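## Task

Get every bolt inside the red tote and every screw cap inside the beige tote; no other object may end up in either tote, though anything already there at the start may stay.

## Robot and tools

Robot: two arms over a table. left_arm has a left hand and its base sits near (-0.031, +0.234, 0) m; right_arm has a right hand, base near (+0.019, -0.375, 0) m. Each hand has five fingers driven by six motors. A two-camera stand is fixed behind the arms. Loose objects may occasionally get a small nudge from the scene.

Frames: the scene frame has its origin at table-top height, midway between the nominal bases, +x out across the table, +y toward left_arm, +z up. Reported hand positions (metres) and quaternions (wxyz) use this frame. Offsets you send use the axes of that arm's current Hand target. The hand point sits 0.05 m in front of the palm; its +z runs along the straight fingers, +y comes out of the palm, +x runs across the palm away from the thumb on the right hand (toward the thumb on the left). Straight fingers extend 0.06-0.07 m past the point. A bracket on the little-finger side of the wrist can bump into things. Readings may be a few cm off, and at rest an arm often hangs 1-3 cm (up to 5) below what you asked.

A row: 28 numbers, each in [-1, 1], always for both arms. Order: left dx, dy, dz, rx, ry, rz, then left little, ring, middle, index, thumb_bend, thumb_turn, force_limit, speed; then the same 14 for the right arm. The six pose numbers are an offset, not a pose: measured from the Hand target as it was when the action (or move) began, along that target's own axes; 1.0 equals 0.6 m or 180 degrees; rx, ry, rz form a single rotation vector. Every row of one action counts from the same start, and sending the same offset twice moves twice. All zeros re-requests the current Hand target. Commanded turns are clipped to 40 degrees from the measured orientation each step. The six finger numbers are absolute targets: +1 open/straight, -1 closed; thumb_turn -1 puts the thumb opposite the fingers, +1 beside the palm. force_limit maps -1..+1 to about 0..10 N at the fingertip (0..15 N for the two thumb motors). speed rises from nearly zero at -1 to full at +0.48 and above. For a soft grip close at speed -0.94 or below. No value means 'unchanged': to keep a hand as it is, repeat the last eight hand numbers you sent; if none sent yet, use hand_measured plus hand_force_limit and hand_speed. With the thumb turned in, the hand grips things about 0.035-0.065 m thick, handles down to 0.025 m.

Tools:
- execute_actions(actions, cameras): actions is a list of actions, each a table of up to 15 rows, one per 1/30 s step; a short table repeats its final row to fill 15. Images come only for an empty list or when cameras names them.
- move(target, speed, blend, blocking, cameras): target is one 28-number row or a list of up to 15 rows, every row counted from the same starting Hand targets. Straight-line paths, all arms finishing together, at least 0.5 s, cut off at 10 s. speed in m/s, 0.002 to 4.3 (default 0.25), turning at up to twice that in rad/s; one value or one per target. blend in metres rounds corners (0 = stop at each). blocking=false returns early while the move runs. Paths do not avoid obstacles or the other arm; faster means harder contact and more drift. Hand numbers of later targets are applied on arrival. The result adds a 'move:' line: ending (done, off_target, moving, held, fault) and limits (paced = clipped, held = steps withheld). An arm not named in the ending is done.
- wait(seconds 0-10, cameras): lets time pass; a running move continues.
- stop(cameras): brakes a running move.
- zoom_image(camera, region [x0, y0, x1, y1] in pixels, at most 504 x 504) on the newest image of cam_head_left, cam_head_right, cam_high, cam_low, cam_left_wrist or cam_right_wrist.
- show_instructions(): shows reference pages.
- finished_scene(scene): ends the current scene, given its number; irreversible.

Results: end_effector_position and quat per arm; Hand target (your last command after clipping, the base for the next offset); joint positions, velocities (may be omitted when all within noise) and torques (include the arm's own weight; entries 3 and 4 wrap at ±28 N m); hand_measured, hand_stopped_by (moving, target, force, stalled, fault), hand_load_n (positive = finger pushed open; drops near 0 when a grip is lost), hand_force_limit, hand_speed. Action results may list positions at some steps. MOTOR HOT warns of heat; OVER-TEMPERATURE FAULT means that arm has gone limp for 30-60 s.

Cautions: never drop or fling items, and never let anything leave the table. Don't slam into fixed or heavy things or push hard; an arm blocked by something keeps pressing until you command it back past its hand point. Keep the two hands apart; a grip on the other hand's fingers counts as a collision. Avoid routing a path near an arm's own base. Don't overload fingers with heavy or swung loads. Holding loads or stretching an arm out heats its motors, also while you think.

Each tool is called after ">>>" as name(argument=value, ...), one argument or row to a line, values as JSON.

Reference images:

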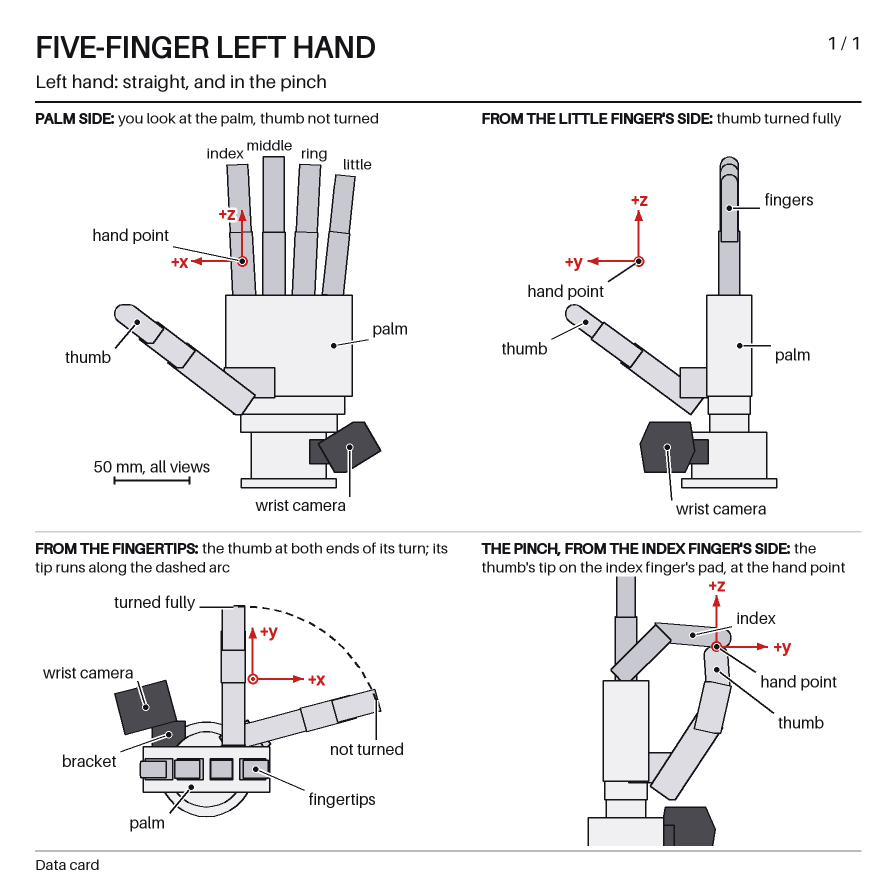

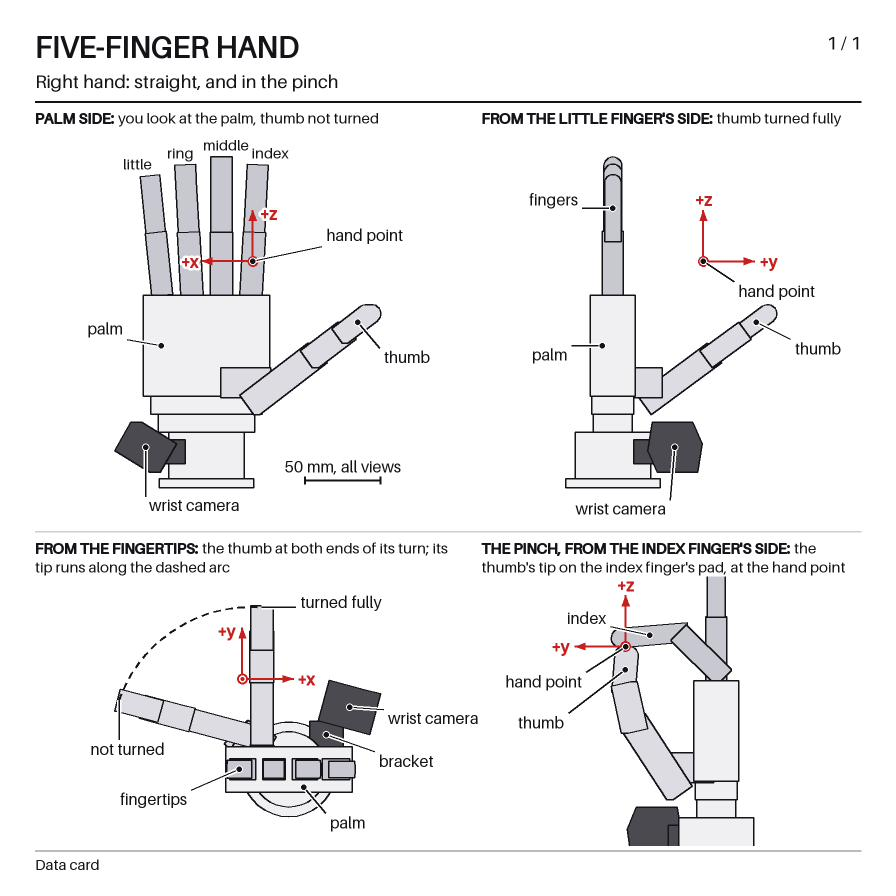

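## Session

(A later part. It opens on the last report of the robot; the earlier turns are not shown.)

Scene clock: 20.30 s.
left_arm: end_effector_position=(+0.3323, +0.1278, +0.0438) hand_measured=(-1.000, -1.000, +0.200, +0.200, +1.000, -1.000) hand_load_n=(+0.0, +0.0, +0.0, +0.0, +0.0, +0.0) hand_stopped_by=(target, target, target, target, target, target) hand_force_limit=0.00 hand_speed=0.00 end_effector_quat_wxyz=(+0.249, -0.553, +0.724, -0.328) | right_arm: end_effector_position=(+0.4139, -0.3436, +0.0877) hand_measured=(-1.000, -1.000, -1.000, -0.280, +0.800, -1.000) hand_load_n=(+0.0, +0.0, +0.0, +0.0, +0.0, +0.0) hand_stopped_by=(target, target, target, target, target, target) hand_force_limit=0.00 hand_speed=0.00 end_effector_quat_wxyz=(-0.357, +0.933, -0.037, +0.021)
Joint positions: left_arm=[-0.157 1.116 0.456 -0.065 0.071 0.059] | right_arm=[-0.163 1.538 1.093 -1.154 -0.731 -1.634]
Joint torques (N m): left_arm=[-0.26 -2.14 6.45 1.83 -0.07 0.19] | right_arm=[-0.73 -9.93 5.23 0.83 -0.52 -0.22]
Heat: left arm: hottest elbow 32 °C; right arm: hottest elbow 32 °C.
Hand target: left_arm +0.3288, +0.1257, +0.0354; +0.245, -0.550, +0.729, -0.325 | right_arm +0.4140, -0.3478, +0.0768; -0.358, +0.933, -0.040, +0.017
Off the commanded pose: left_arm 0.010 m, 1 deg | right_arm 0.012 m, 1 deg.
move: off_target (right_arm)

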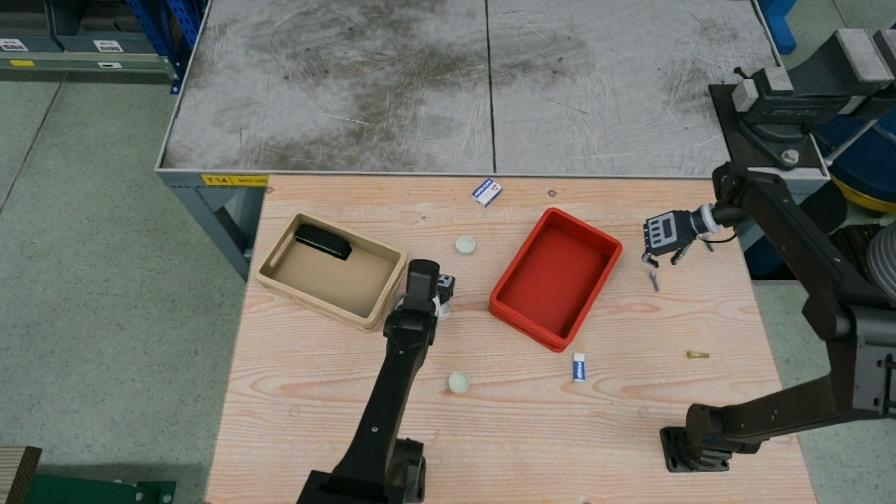

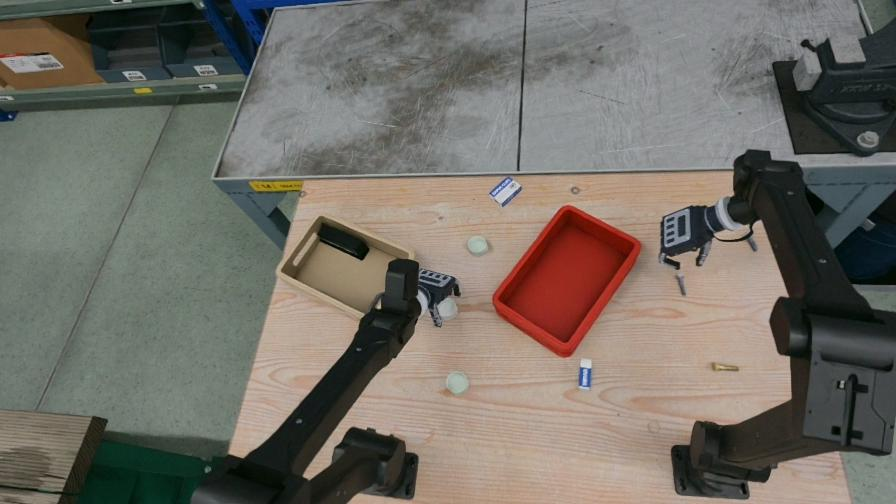

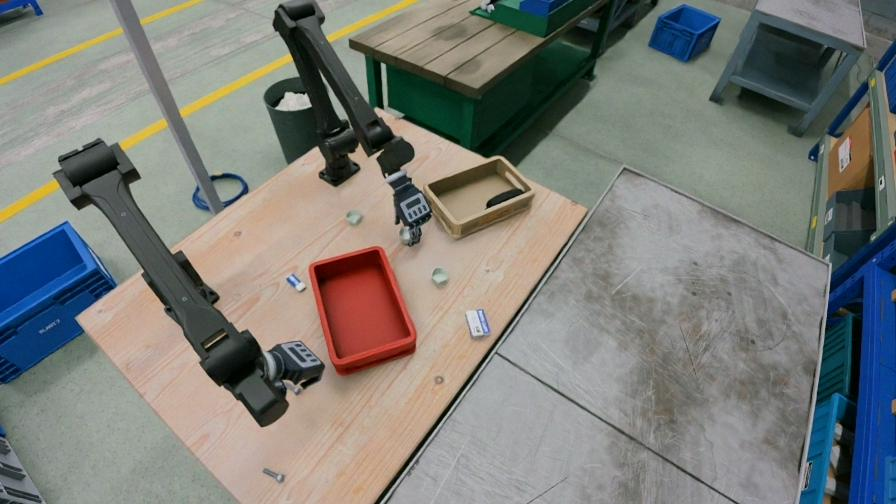

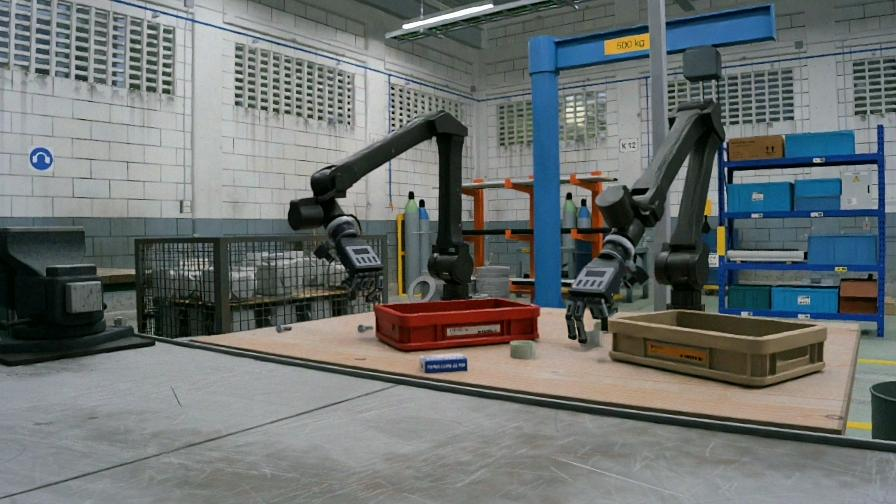

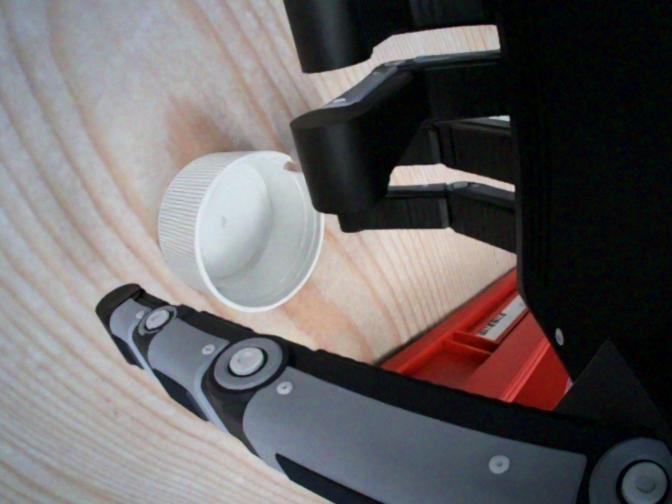

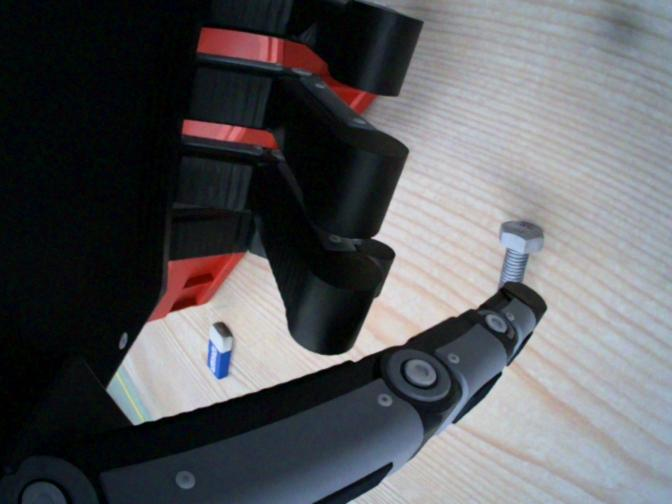

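>>> move(
  target=[0,0,0,0,0,0,-1,-1,-0.5,-0.5,1,-1,0,-0.8,-0.0204,0.0412,0.0481,0,0,0,-1,-1,-1,-0.28,0.8,-1,0,0],
  speed=0.15,
  cameras=["cam_head_left","cam_head_right"],
)

Scene clock: 23.27 s.
left_arm: end_effector_position=(+0.3326, +0.1277, +0.0439) hand_measured=(-1.000, -1.000, -0.222, -0.500, +1.000, -1.000) hand_load_n=(+0.0, +0.0, +5.5, +0.0, +1.0, +0.5) hand_stopped_by=(target, target, force, target, target, target) hand_force_limit=0.00 hand_speed=-0.80 end_effector_quat_wxyz=(+0.249, -0.553, +0.724, -0.328) | right_arm: end_effector_position=(+0.4042, -0.3422, +0.0506) hand_measured=(-1.000, -1.000, -1.000, -0.280, +0.800, -1.000) hand_load_n=(+0.5, +0.5, +0.0, +0.0, +0.0, +0.0) hand_stopped_by=(target, target, target, target, target, target) hand_force_limit=0.00 hand_speed=0.00 end_effector_quat_wxyz=(-0.357, +0.933, -0.036, +0.024)
Joint positions: left_arm=[-0.157 1.116 0.456 -0.063 0.071 0.059] | right_arm=[-0.163 1.56 1.008 -1.043 -0.732 -1.635]
Joint torques (N m): left_arm=[-0.15 -2.26 6.43 1.74 -0.07 0.19] | right_arm=[-0.56 -8.59 4.71 0.84 -0.51 -0.15]
Heat: left arm: hottest elbow 32 °C; right arm: hottest elbow 32 °C.
Hand target: left_arm +0.3288, +0.1257, +0.0353; +0.244, -0.550, +0.729, -0.325 | right_arm +0.4020, -0.3458, +0.0388; -0.358, +0.933, -0.040, +0.017
Off the commanded pose: left_arm 0.010 m, 1 deg | right_arm 0.012 m, 1 deg.
move: off_target (right_arm)
Images, in order (width x height): cam_head_left 896x504, cam_head_right 896x504.

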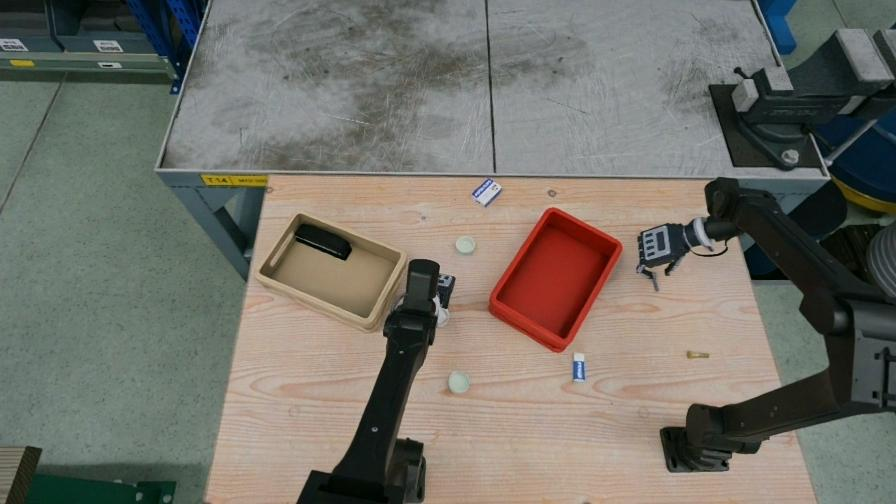

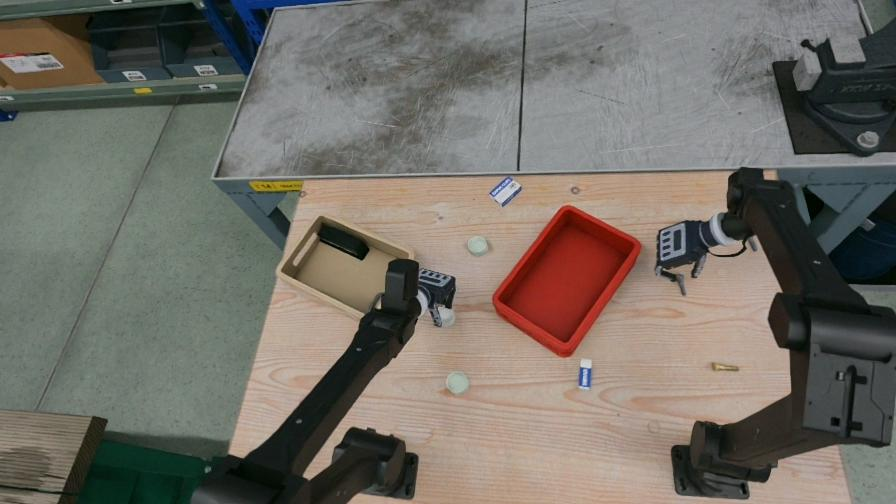

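>>> zoom_image(
  camera="cam_head_right",
  region=[380, 250, 500, 350],
)

>>> zoom_image(
  camera="cam_head_left",
  region=[380, 250, 500, 350],
)

>>> zoom_image(
  camera="cam_head_left",
  region=[600, 200, 740, 320],
)

>>> zoom_image(
  camera="cam_head_right",
  region=[620, 200, 760, 320],
)

Scaled by 4.200 from the camera's 896x504 image, which has a finer 1280x720 frame.

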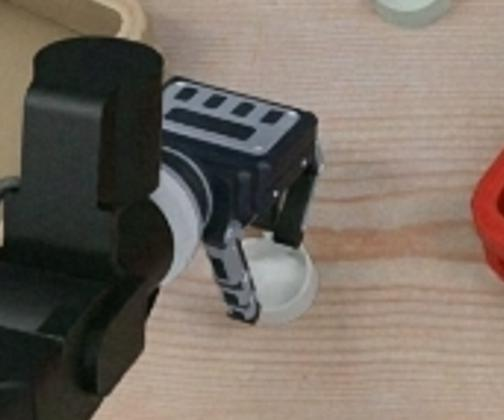

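Scaled by 4.200 from the camera's 896x504 image, which has a finer 1280x720 frame.

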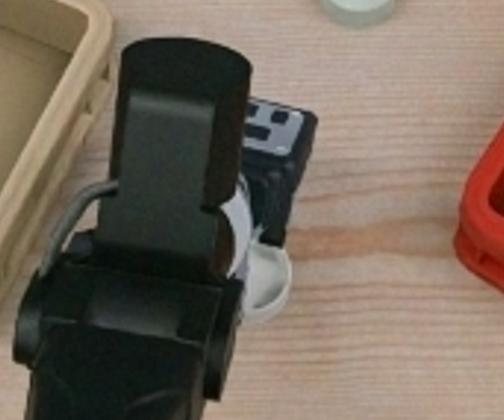

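Scaled by 3.600 from the camera's 896x504 image, which has a finer 1280x720 frame.

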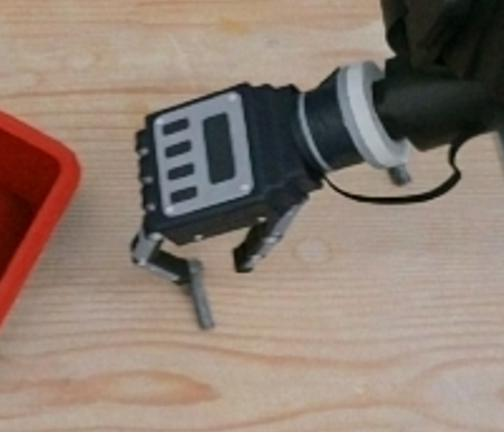

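Scaled by 3.600 from the camera's 896x504 image, which has a finer 1280x720 frame.

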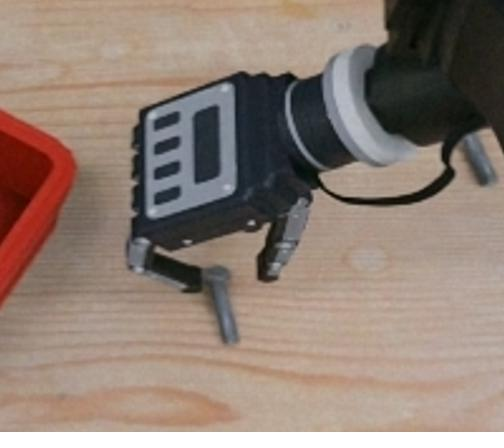

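>>> execute_actions(
  actions=[],
  cameras=["cam_left_wrist","cam_low","cam_high","cam_right_wrist"],
)

>>> zoom_image(
  camera="cam_left_wrist",
  region=[220, 60, 460, 260],
)

>>> zoom_image(
  camera="cam_low",
  region=[420, 200, 620, 320],
)

Scene clock: 23.63 s.
left_arm: end_effector_position=(+0.3326, +0.1277, +0.0439) hand_measured=(-1.000, -1.000, -0.222, -0.500, +1.000, -1.000) hand_load_n=(+0.0, +0.0, +5.5, +0.0, +1.5, +0.5) hand_stopped_by=(target, target, force, target, target, target) hand_force_limit=0.00 hand_speed=-0.80 end_effector_quat_wxyz=(+0.249, -0.553, +0.724, -0.328) | right_arm: end_effector_position=(+0.4042, -0.3422, +0.0506) hand_measured=(-1.000, -1.000, -1.000, -0.280, +0.800, -1.000) hand_load_n=(+0.0, +0.0, +0.0, +0.0, +0.0, +0.0) hand_stopped_by=(target, target, target, target, target, target) hand_force_limit=0.00 hand_speed=0.00 end_effector_quat_wxyz=(-0.357, +0.933, -0.036, +0.024)
Joint positions: left_arm=[-0.157 1.116 0.456 -0.063 0.071 0.059] | right_arm=[-0.163 1.56 1.008 -1.043 -0.732 -1.635]
Joint velocities: within noise
Joint torques (N m): left_arm=[-0.15 -2.08 6.43 1.73 -0.07 0.18] | right_arm=[-0.85 -9.11 4.56 0.91 -0.5 -0.23]
Heat: left arm: hottest elbow 32 °C; right arm: hottest elbow 32 °C.
Hand target: left_arm +0.3288, +0.1257, +0.0353; +0.244, -0.550, +0.729, -0.325 | right_arm +0.4020, -0.3458, +0.0388; -0.358, +0.933, -0.040, +0.017
Off the commanded pose: left_arm 0.010 m, 1 deg | right_arm 0.012 m, 1 deg.
Images, in order (width x height): cam_high 896x504, cam_low 896x504, cam_left_wrist 672x504, cam_right_wrist 672x504.

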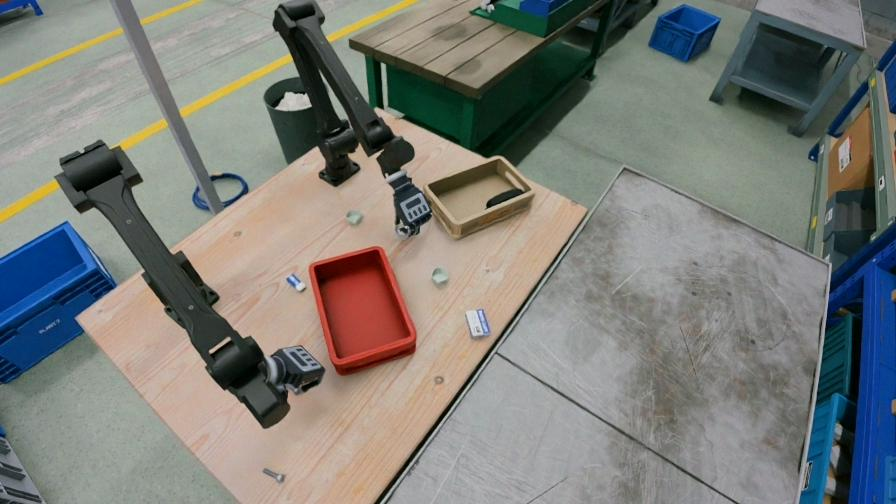

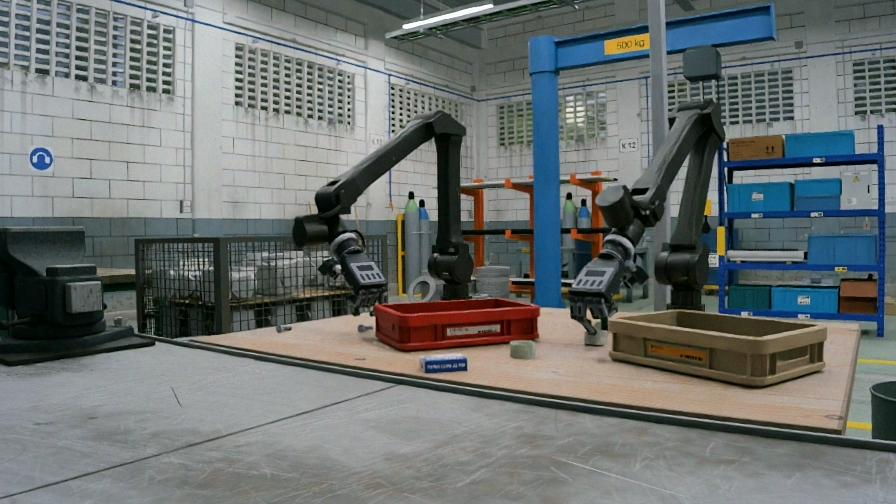

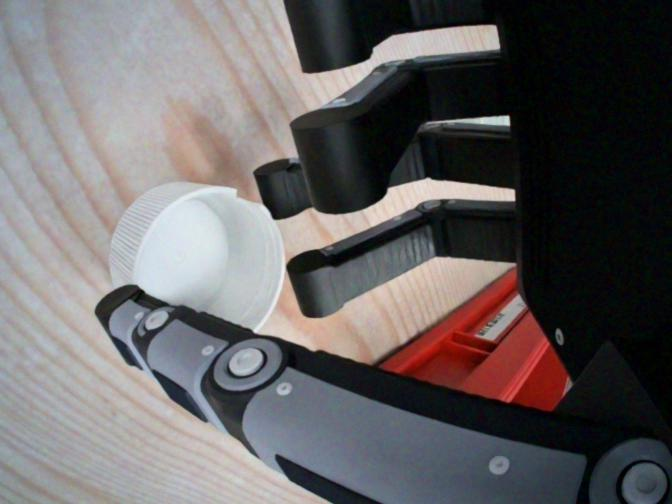

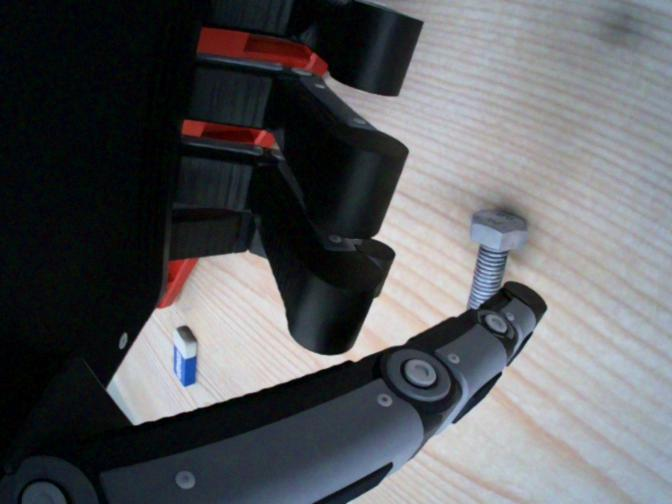

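Scaled by 2.100 from the camera's 672x504 image, which has a finer 960x720 frame.

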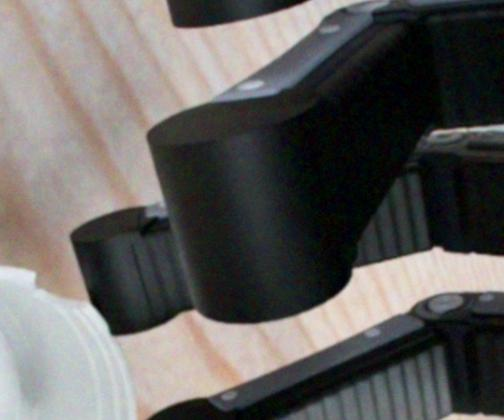

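Scaled by 2.520 from the camera's 896x504 image, which has a finer 1280x720 frame.

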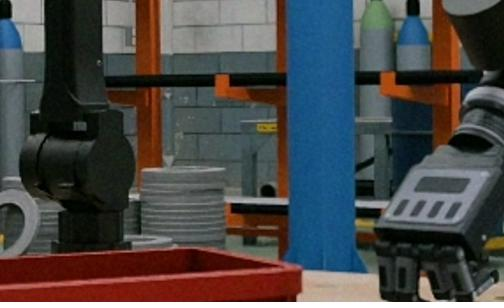

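>>> move(
  target=[0.0002,-0.0742,-0.0668,0,0,0,-1,-1,-0.5,-0.5,1,-1,0,-0.8,-0.0067,0.0262,0.0258,0,0,0,-1,-1,-1,-0.28,0.8,-1,0,0],
  speed=0.1,
  cameras=["cam_head_left","cam_head_right","cam_left_wrist","cam_right_wrist"],
)

>>> zoom_image(
  camera="cam_head_left",
  region=[600, 200, 740, 320],
)

>>> zoom_image(
  camera="cam_head_right",
  region=[620, 200, 760, 320],
)

Scene clock: 25.73 s.
left_arm: end_effector_position=(+0.3109, +0.1316, +0.0693) hand_measured=(-1.000, -1.000, -0.222, -0.500, +1.000, -1.000) hand_load_n=(+0.0, +0.0, +0.0, +0.0, +0.0, +0.0) hand_stopped_by=(target, target, force, target, target, target) hand_force_limit=0.00 hand_speed=-0.80 end_effector_quat_wxyz=(+0.229, -0.561, +0.733, -0.307) | right_arm: end_effector_position=(+0.4011, -0.3428, +0.0292) hand_measured=(-1.000, -1.000, -1.000, -0.280, +0.800, -1.000) hand_load_n=(+0.0, +0.0, +0.0, +0.5, +0.0, +0.0) hand_stopped_by=(target, target, target, target, target, target) hand_force_limit=0.00 hand_speed=0.00 end_effector_quat_wxyz=(-0.357, +0.933, -0.035, +0.024)
Joint positions: left_arm=[-0.157 1.006 0.499 -0.278 0.071 0.059] | right_arm=[-0.165 1.586 0.973 -0.983 -0.732 -1.639]
Joint torques (N m): left_arm=[-0.26 -3.43 11.4 0.92 -0.08 0.18] | right_arm=[-0.91 -9.05 4.26 1.01 -0.53 -0.19]
Heat: left arm: hottest elbow 32 °C; right arm: hottest elbow 32 °C.
Hand target: left_arm +0.3288, +0.1256, +0.0953; +0.245, -0.550, +0.729, -0.325 | right_arm +0.3978, -0.3468, +0.0166; -0.358, +0.933, -0.040, +0.017
Off the commanded pose: left_arm 0.032 m, 3 deg | right_arm 0.013 m, 1 deg.
move: off_target (left_arm, right_arm)
Images, in order (width x height): cam_head_left 896x504, cam_head_right 896x504, cam_left_wrist 672x504, cam_right_wrist 672x504.

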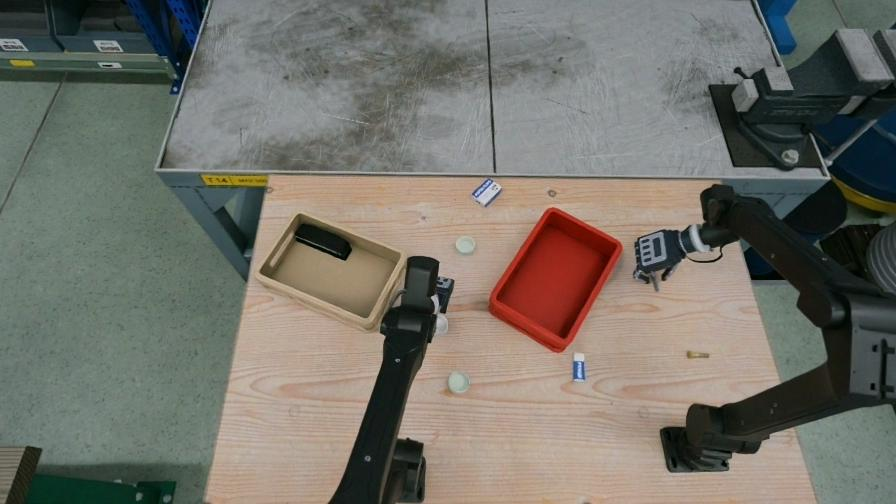

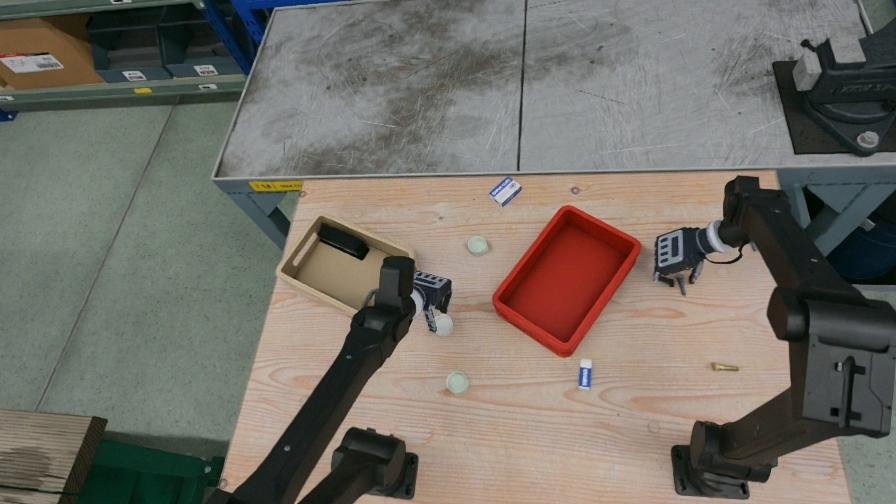

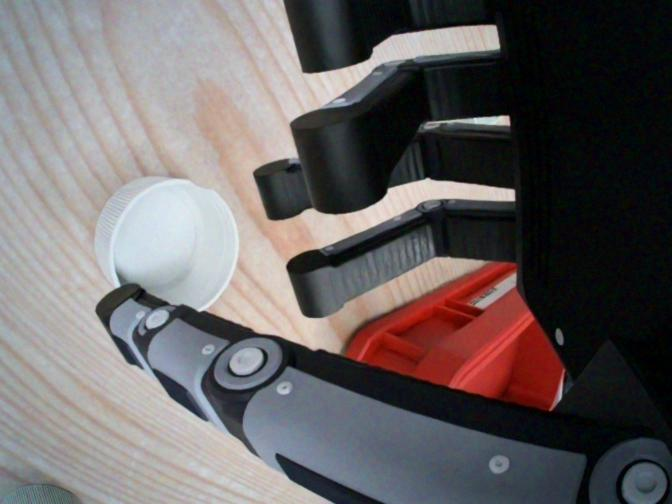

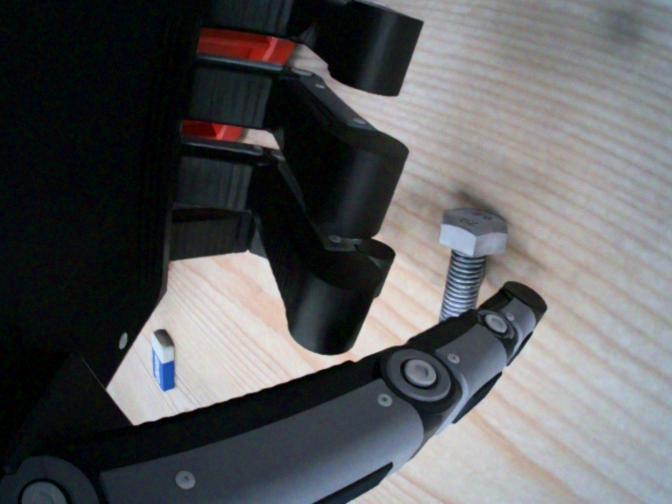

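Scaled by 3.600 from the camera's 896x504 image, which has a finer 1280x720 frame.

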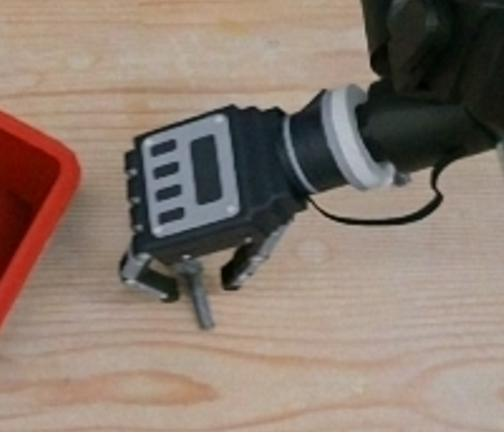

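Scaled by 3.600 from the camera's 896x504 image, which has a finer 1280x720 frame.

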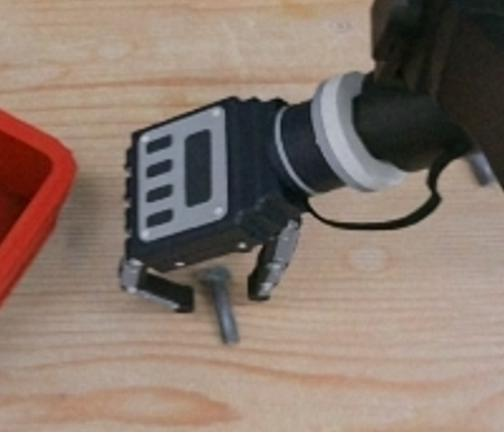

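>>> zoom_image(
  camera="cam_head_right",
  region=[390, 260, 490, 350],
)

>>> zoom_image(
  camera="cam_left_wrist",
  region=[60, 130, 360, 350],
)

Scaled by 5.040 from the camera's 896x504 image, which has a finer 1280x720 frame.

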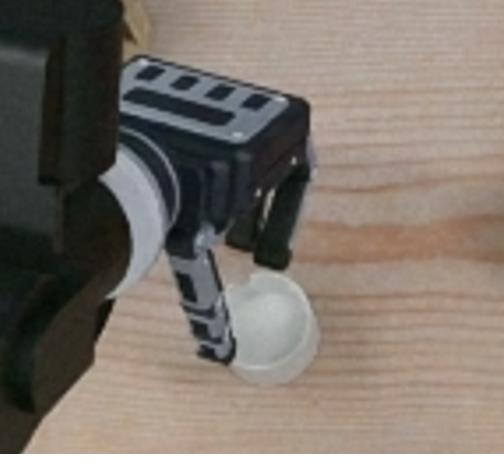

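Scaled by 1.680 from the camera's 672x504 image, which has a finer 960x720 frame.

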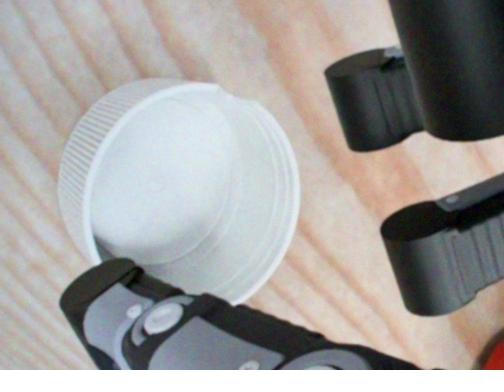

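>>> move(
  target=[0.0035,0.1078,0.0395,0,0,0,-1,-1,0.2,0.2,1,-1,0,0,-0.0014,0.0093,0.0051,0,0,0,-1,-1,-1,-0.28,0.8,-1,0,0],
  speed=0.1,
  cameras=["cam_head_left","cam_head_right","cam_low","cam_left_wrist","cam_right_wrist"],
)

>>> zoom_image(
  camera="cam_head_left",
  region=[600, 200, 740, 320],
)

>>> zoom_image(
  camera="cam_head_right",
  region=[620, 200, 760, 320],
)

>>> zoom_image(
  camera="cam_head_right",
  region=[390, 260, 490, 350],
)

>>> zoom_image(
  camera="cam_low",
  region=[320, 230, 460, 340],
)

>>> zoom_image(
  camera="cam_low",
  region=[540, 260, 660, 370],
)

Scene clock: 28.57 s.
left_arm: end_effector_position=(+0.3068, +0.1323, +0.0390) hand_measured=(-1.000, -1.000, +0.200, +0.200, +1.000, -1.000) hand_load_n=(+0.0, +0.0, +0.0, +0.0, +0.0, +0.0) hand_stopped_by=(target, target, target, target, target, target) hand_force_limit=0.00 hand_speed=0.00 end_effector_quat_wxyz=(+0.248, -0.553, +0.725, -0.328) | right_arm: end_effector_position=(+0.4007, -0.3447, +0.0236) hand_measured=(-1.000, -1.000, -1.000, -0.280, +0.800, -1.000) hand_load_n=(+0.0, +0.0, +0.0, +0.0, +0.0, +0.0) hand_stopped_by=(target, target, target, target, target, target) hand_force_limit=0.00 hand_speed=0.00 end_effector_quat_wxyz=(-0.357, +0.933, -0.035, +0.025)
Joint positions: left_arm=[-0.157 1.035 0.392 -0.083 0.071 0.059] | right_arm=[-0.17 1.595 0.966 -0.97 -0.732 -1.646]
Joint torques (N m): left_arm=[-0.03 -1.38 6.53 1.81 -0.05 0.18] | right_arm=[-0.91 -8.88 4.34 0.98 -0.51 -0.22]
Heat: left arm: hottest elbow 33 °C; right arm: hottest elbow 32 °C.
Hand target: left_arm +0.3036, +0.1306, +0.0314; +0.245, -0.550, +0.729, -0.325 | right_arm +0.3970, -0.3488, +0.0107; -0.358, +0.933, -0.040, +0.017
Off the commanded pose: left_arm 0.009 m, 1 deg | right_arm 0.014 m, 1 deg.
move: off_target (right_arm)
Images, in order (width x height): cam_head_left 896x504, cam_head_right 896x504, cam_low 896x504, cam_left_wrist 672x504, cam_right_wrist 672x504.

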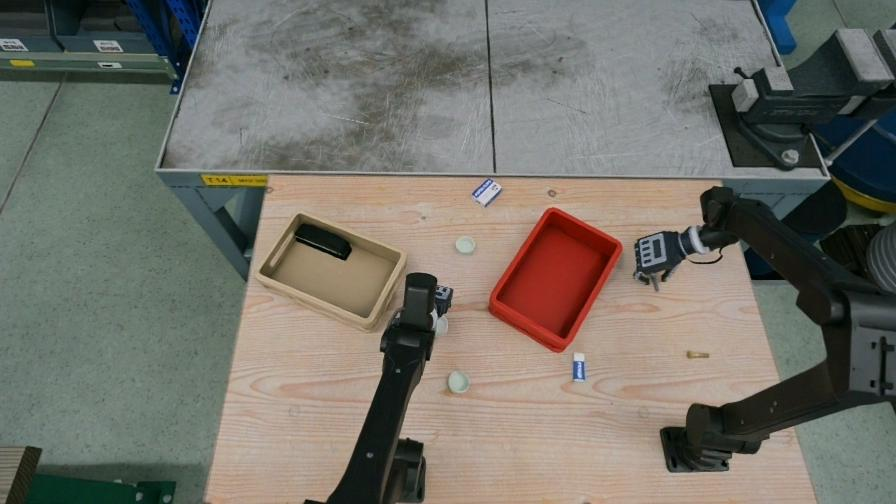

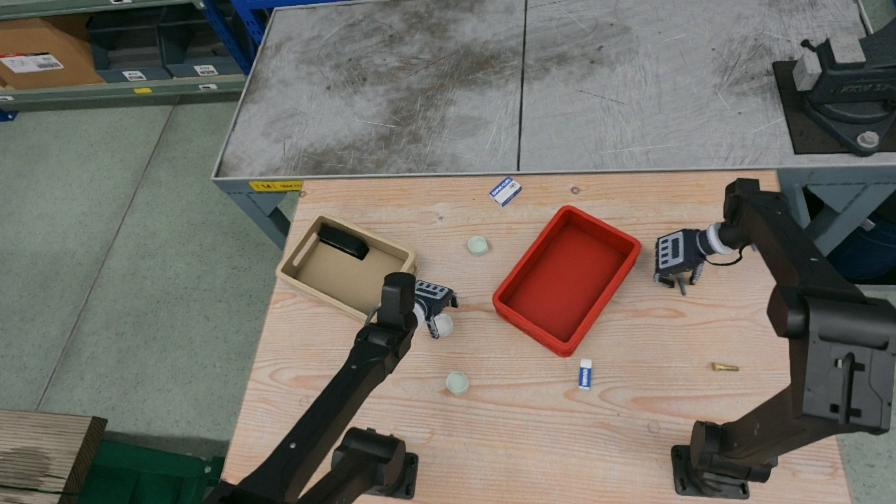

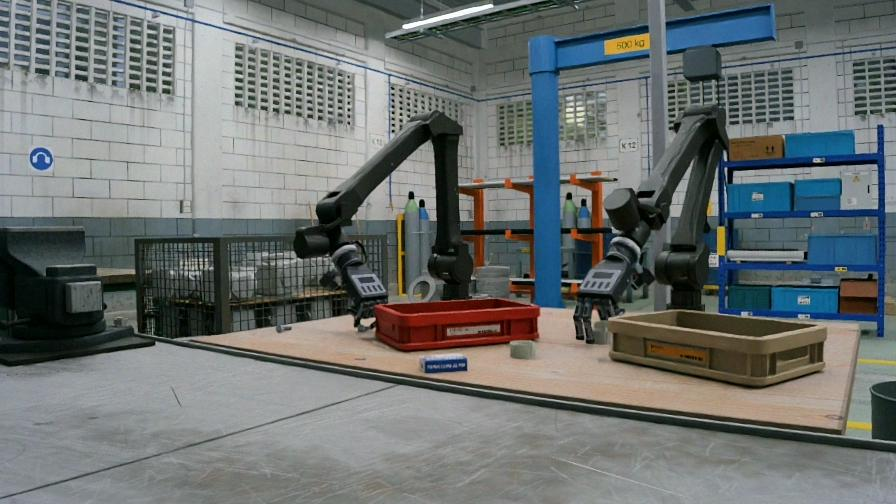

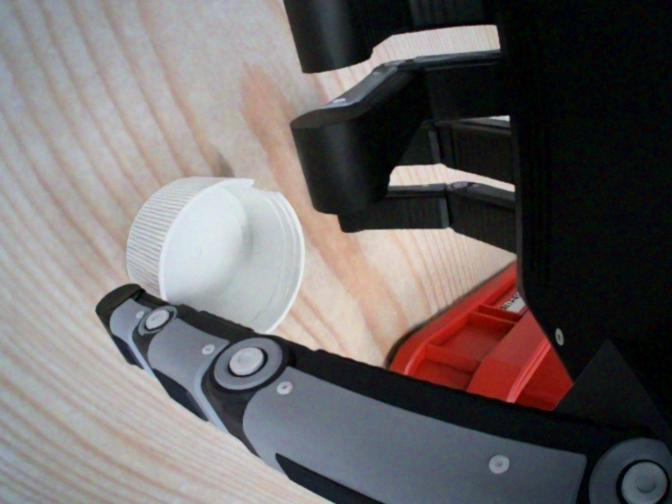

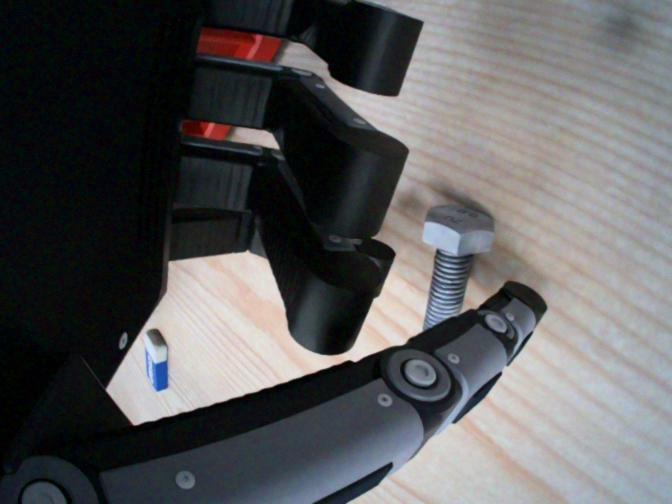

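Scaled by 3.600 from the camera's 896x504 image, which has a finer 1280x720 frame.

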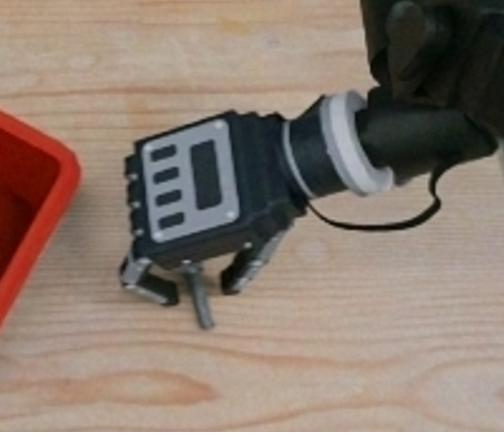

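Scaled by 3.600 from the camera's 896x504 image, which has a finer 1280x720 frame.

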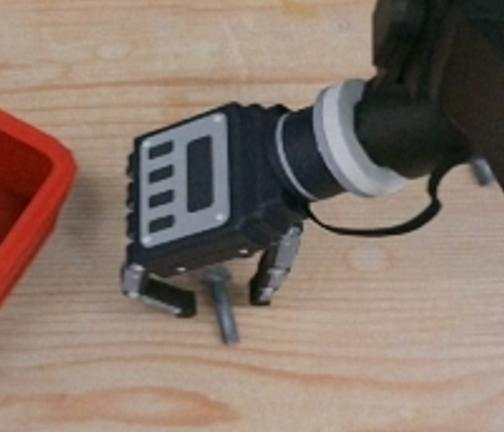

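Scaled by 5.040 from the camera's 896x504 image, which has a finer 1280x720 frame.

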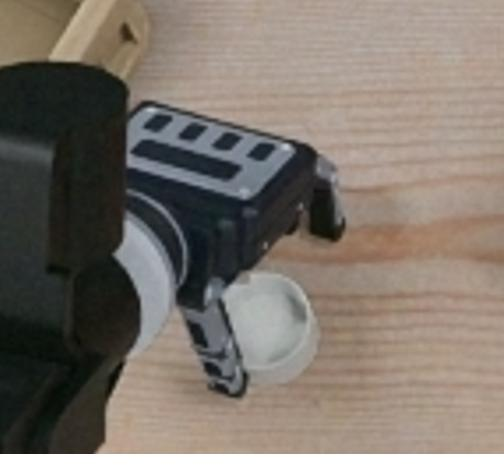

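Scaled by 3.600 from the camera's 896x504 image, which has a finer 1280x720 frame.

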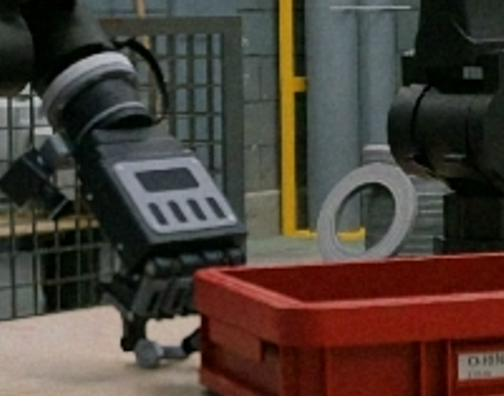

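Scaled by 4.200 from the camera's 896x504 image, which has a finer 1280x720 frame.

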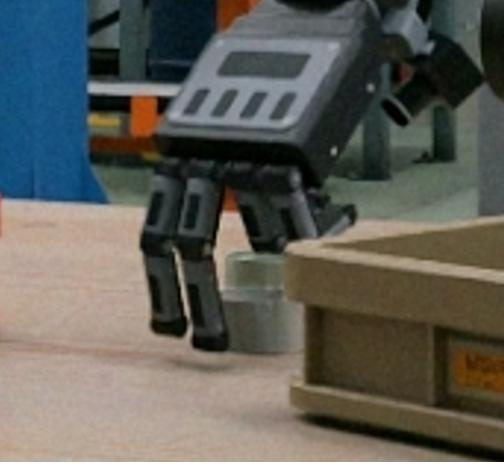

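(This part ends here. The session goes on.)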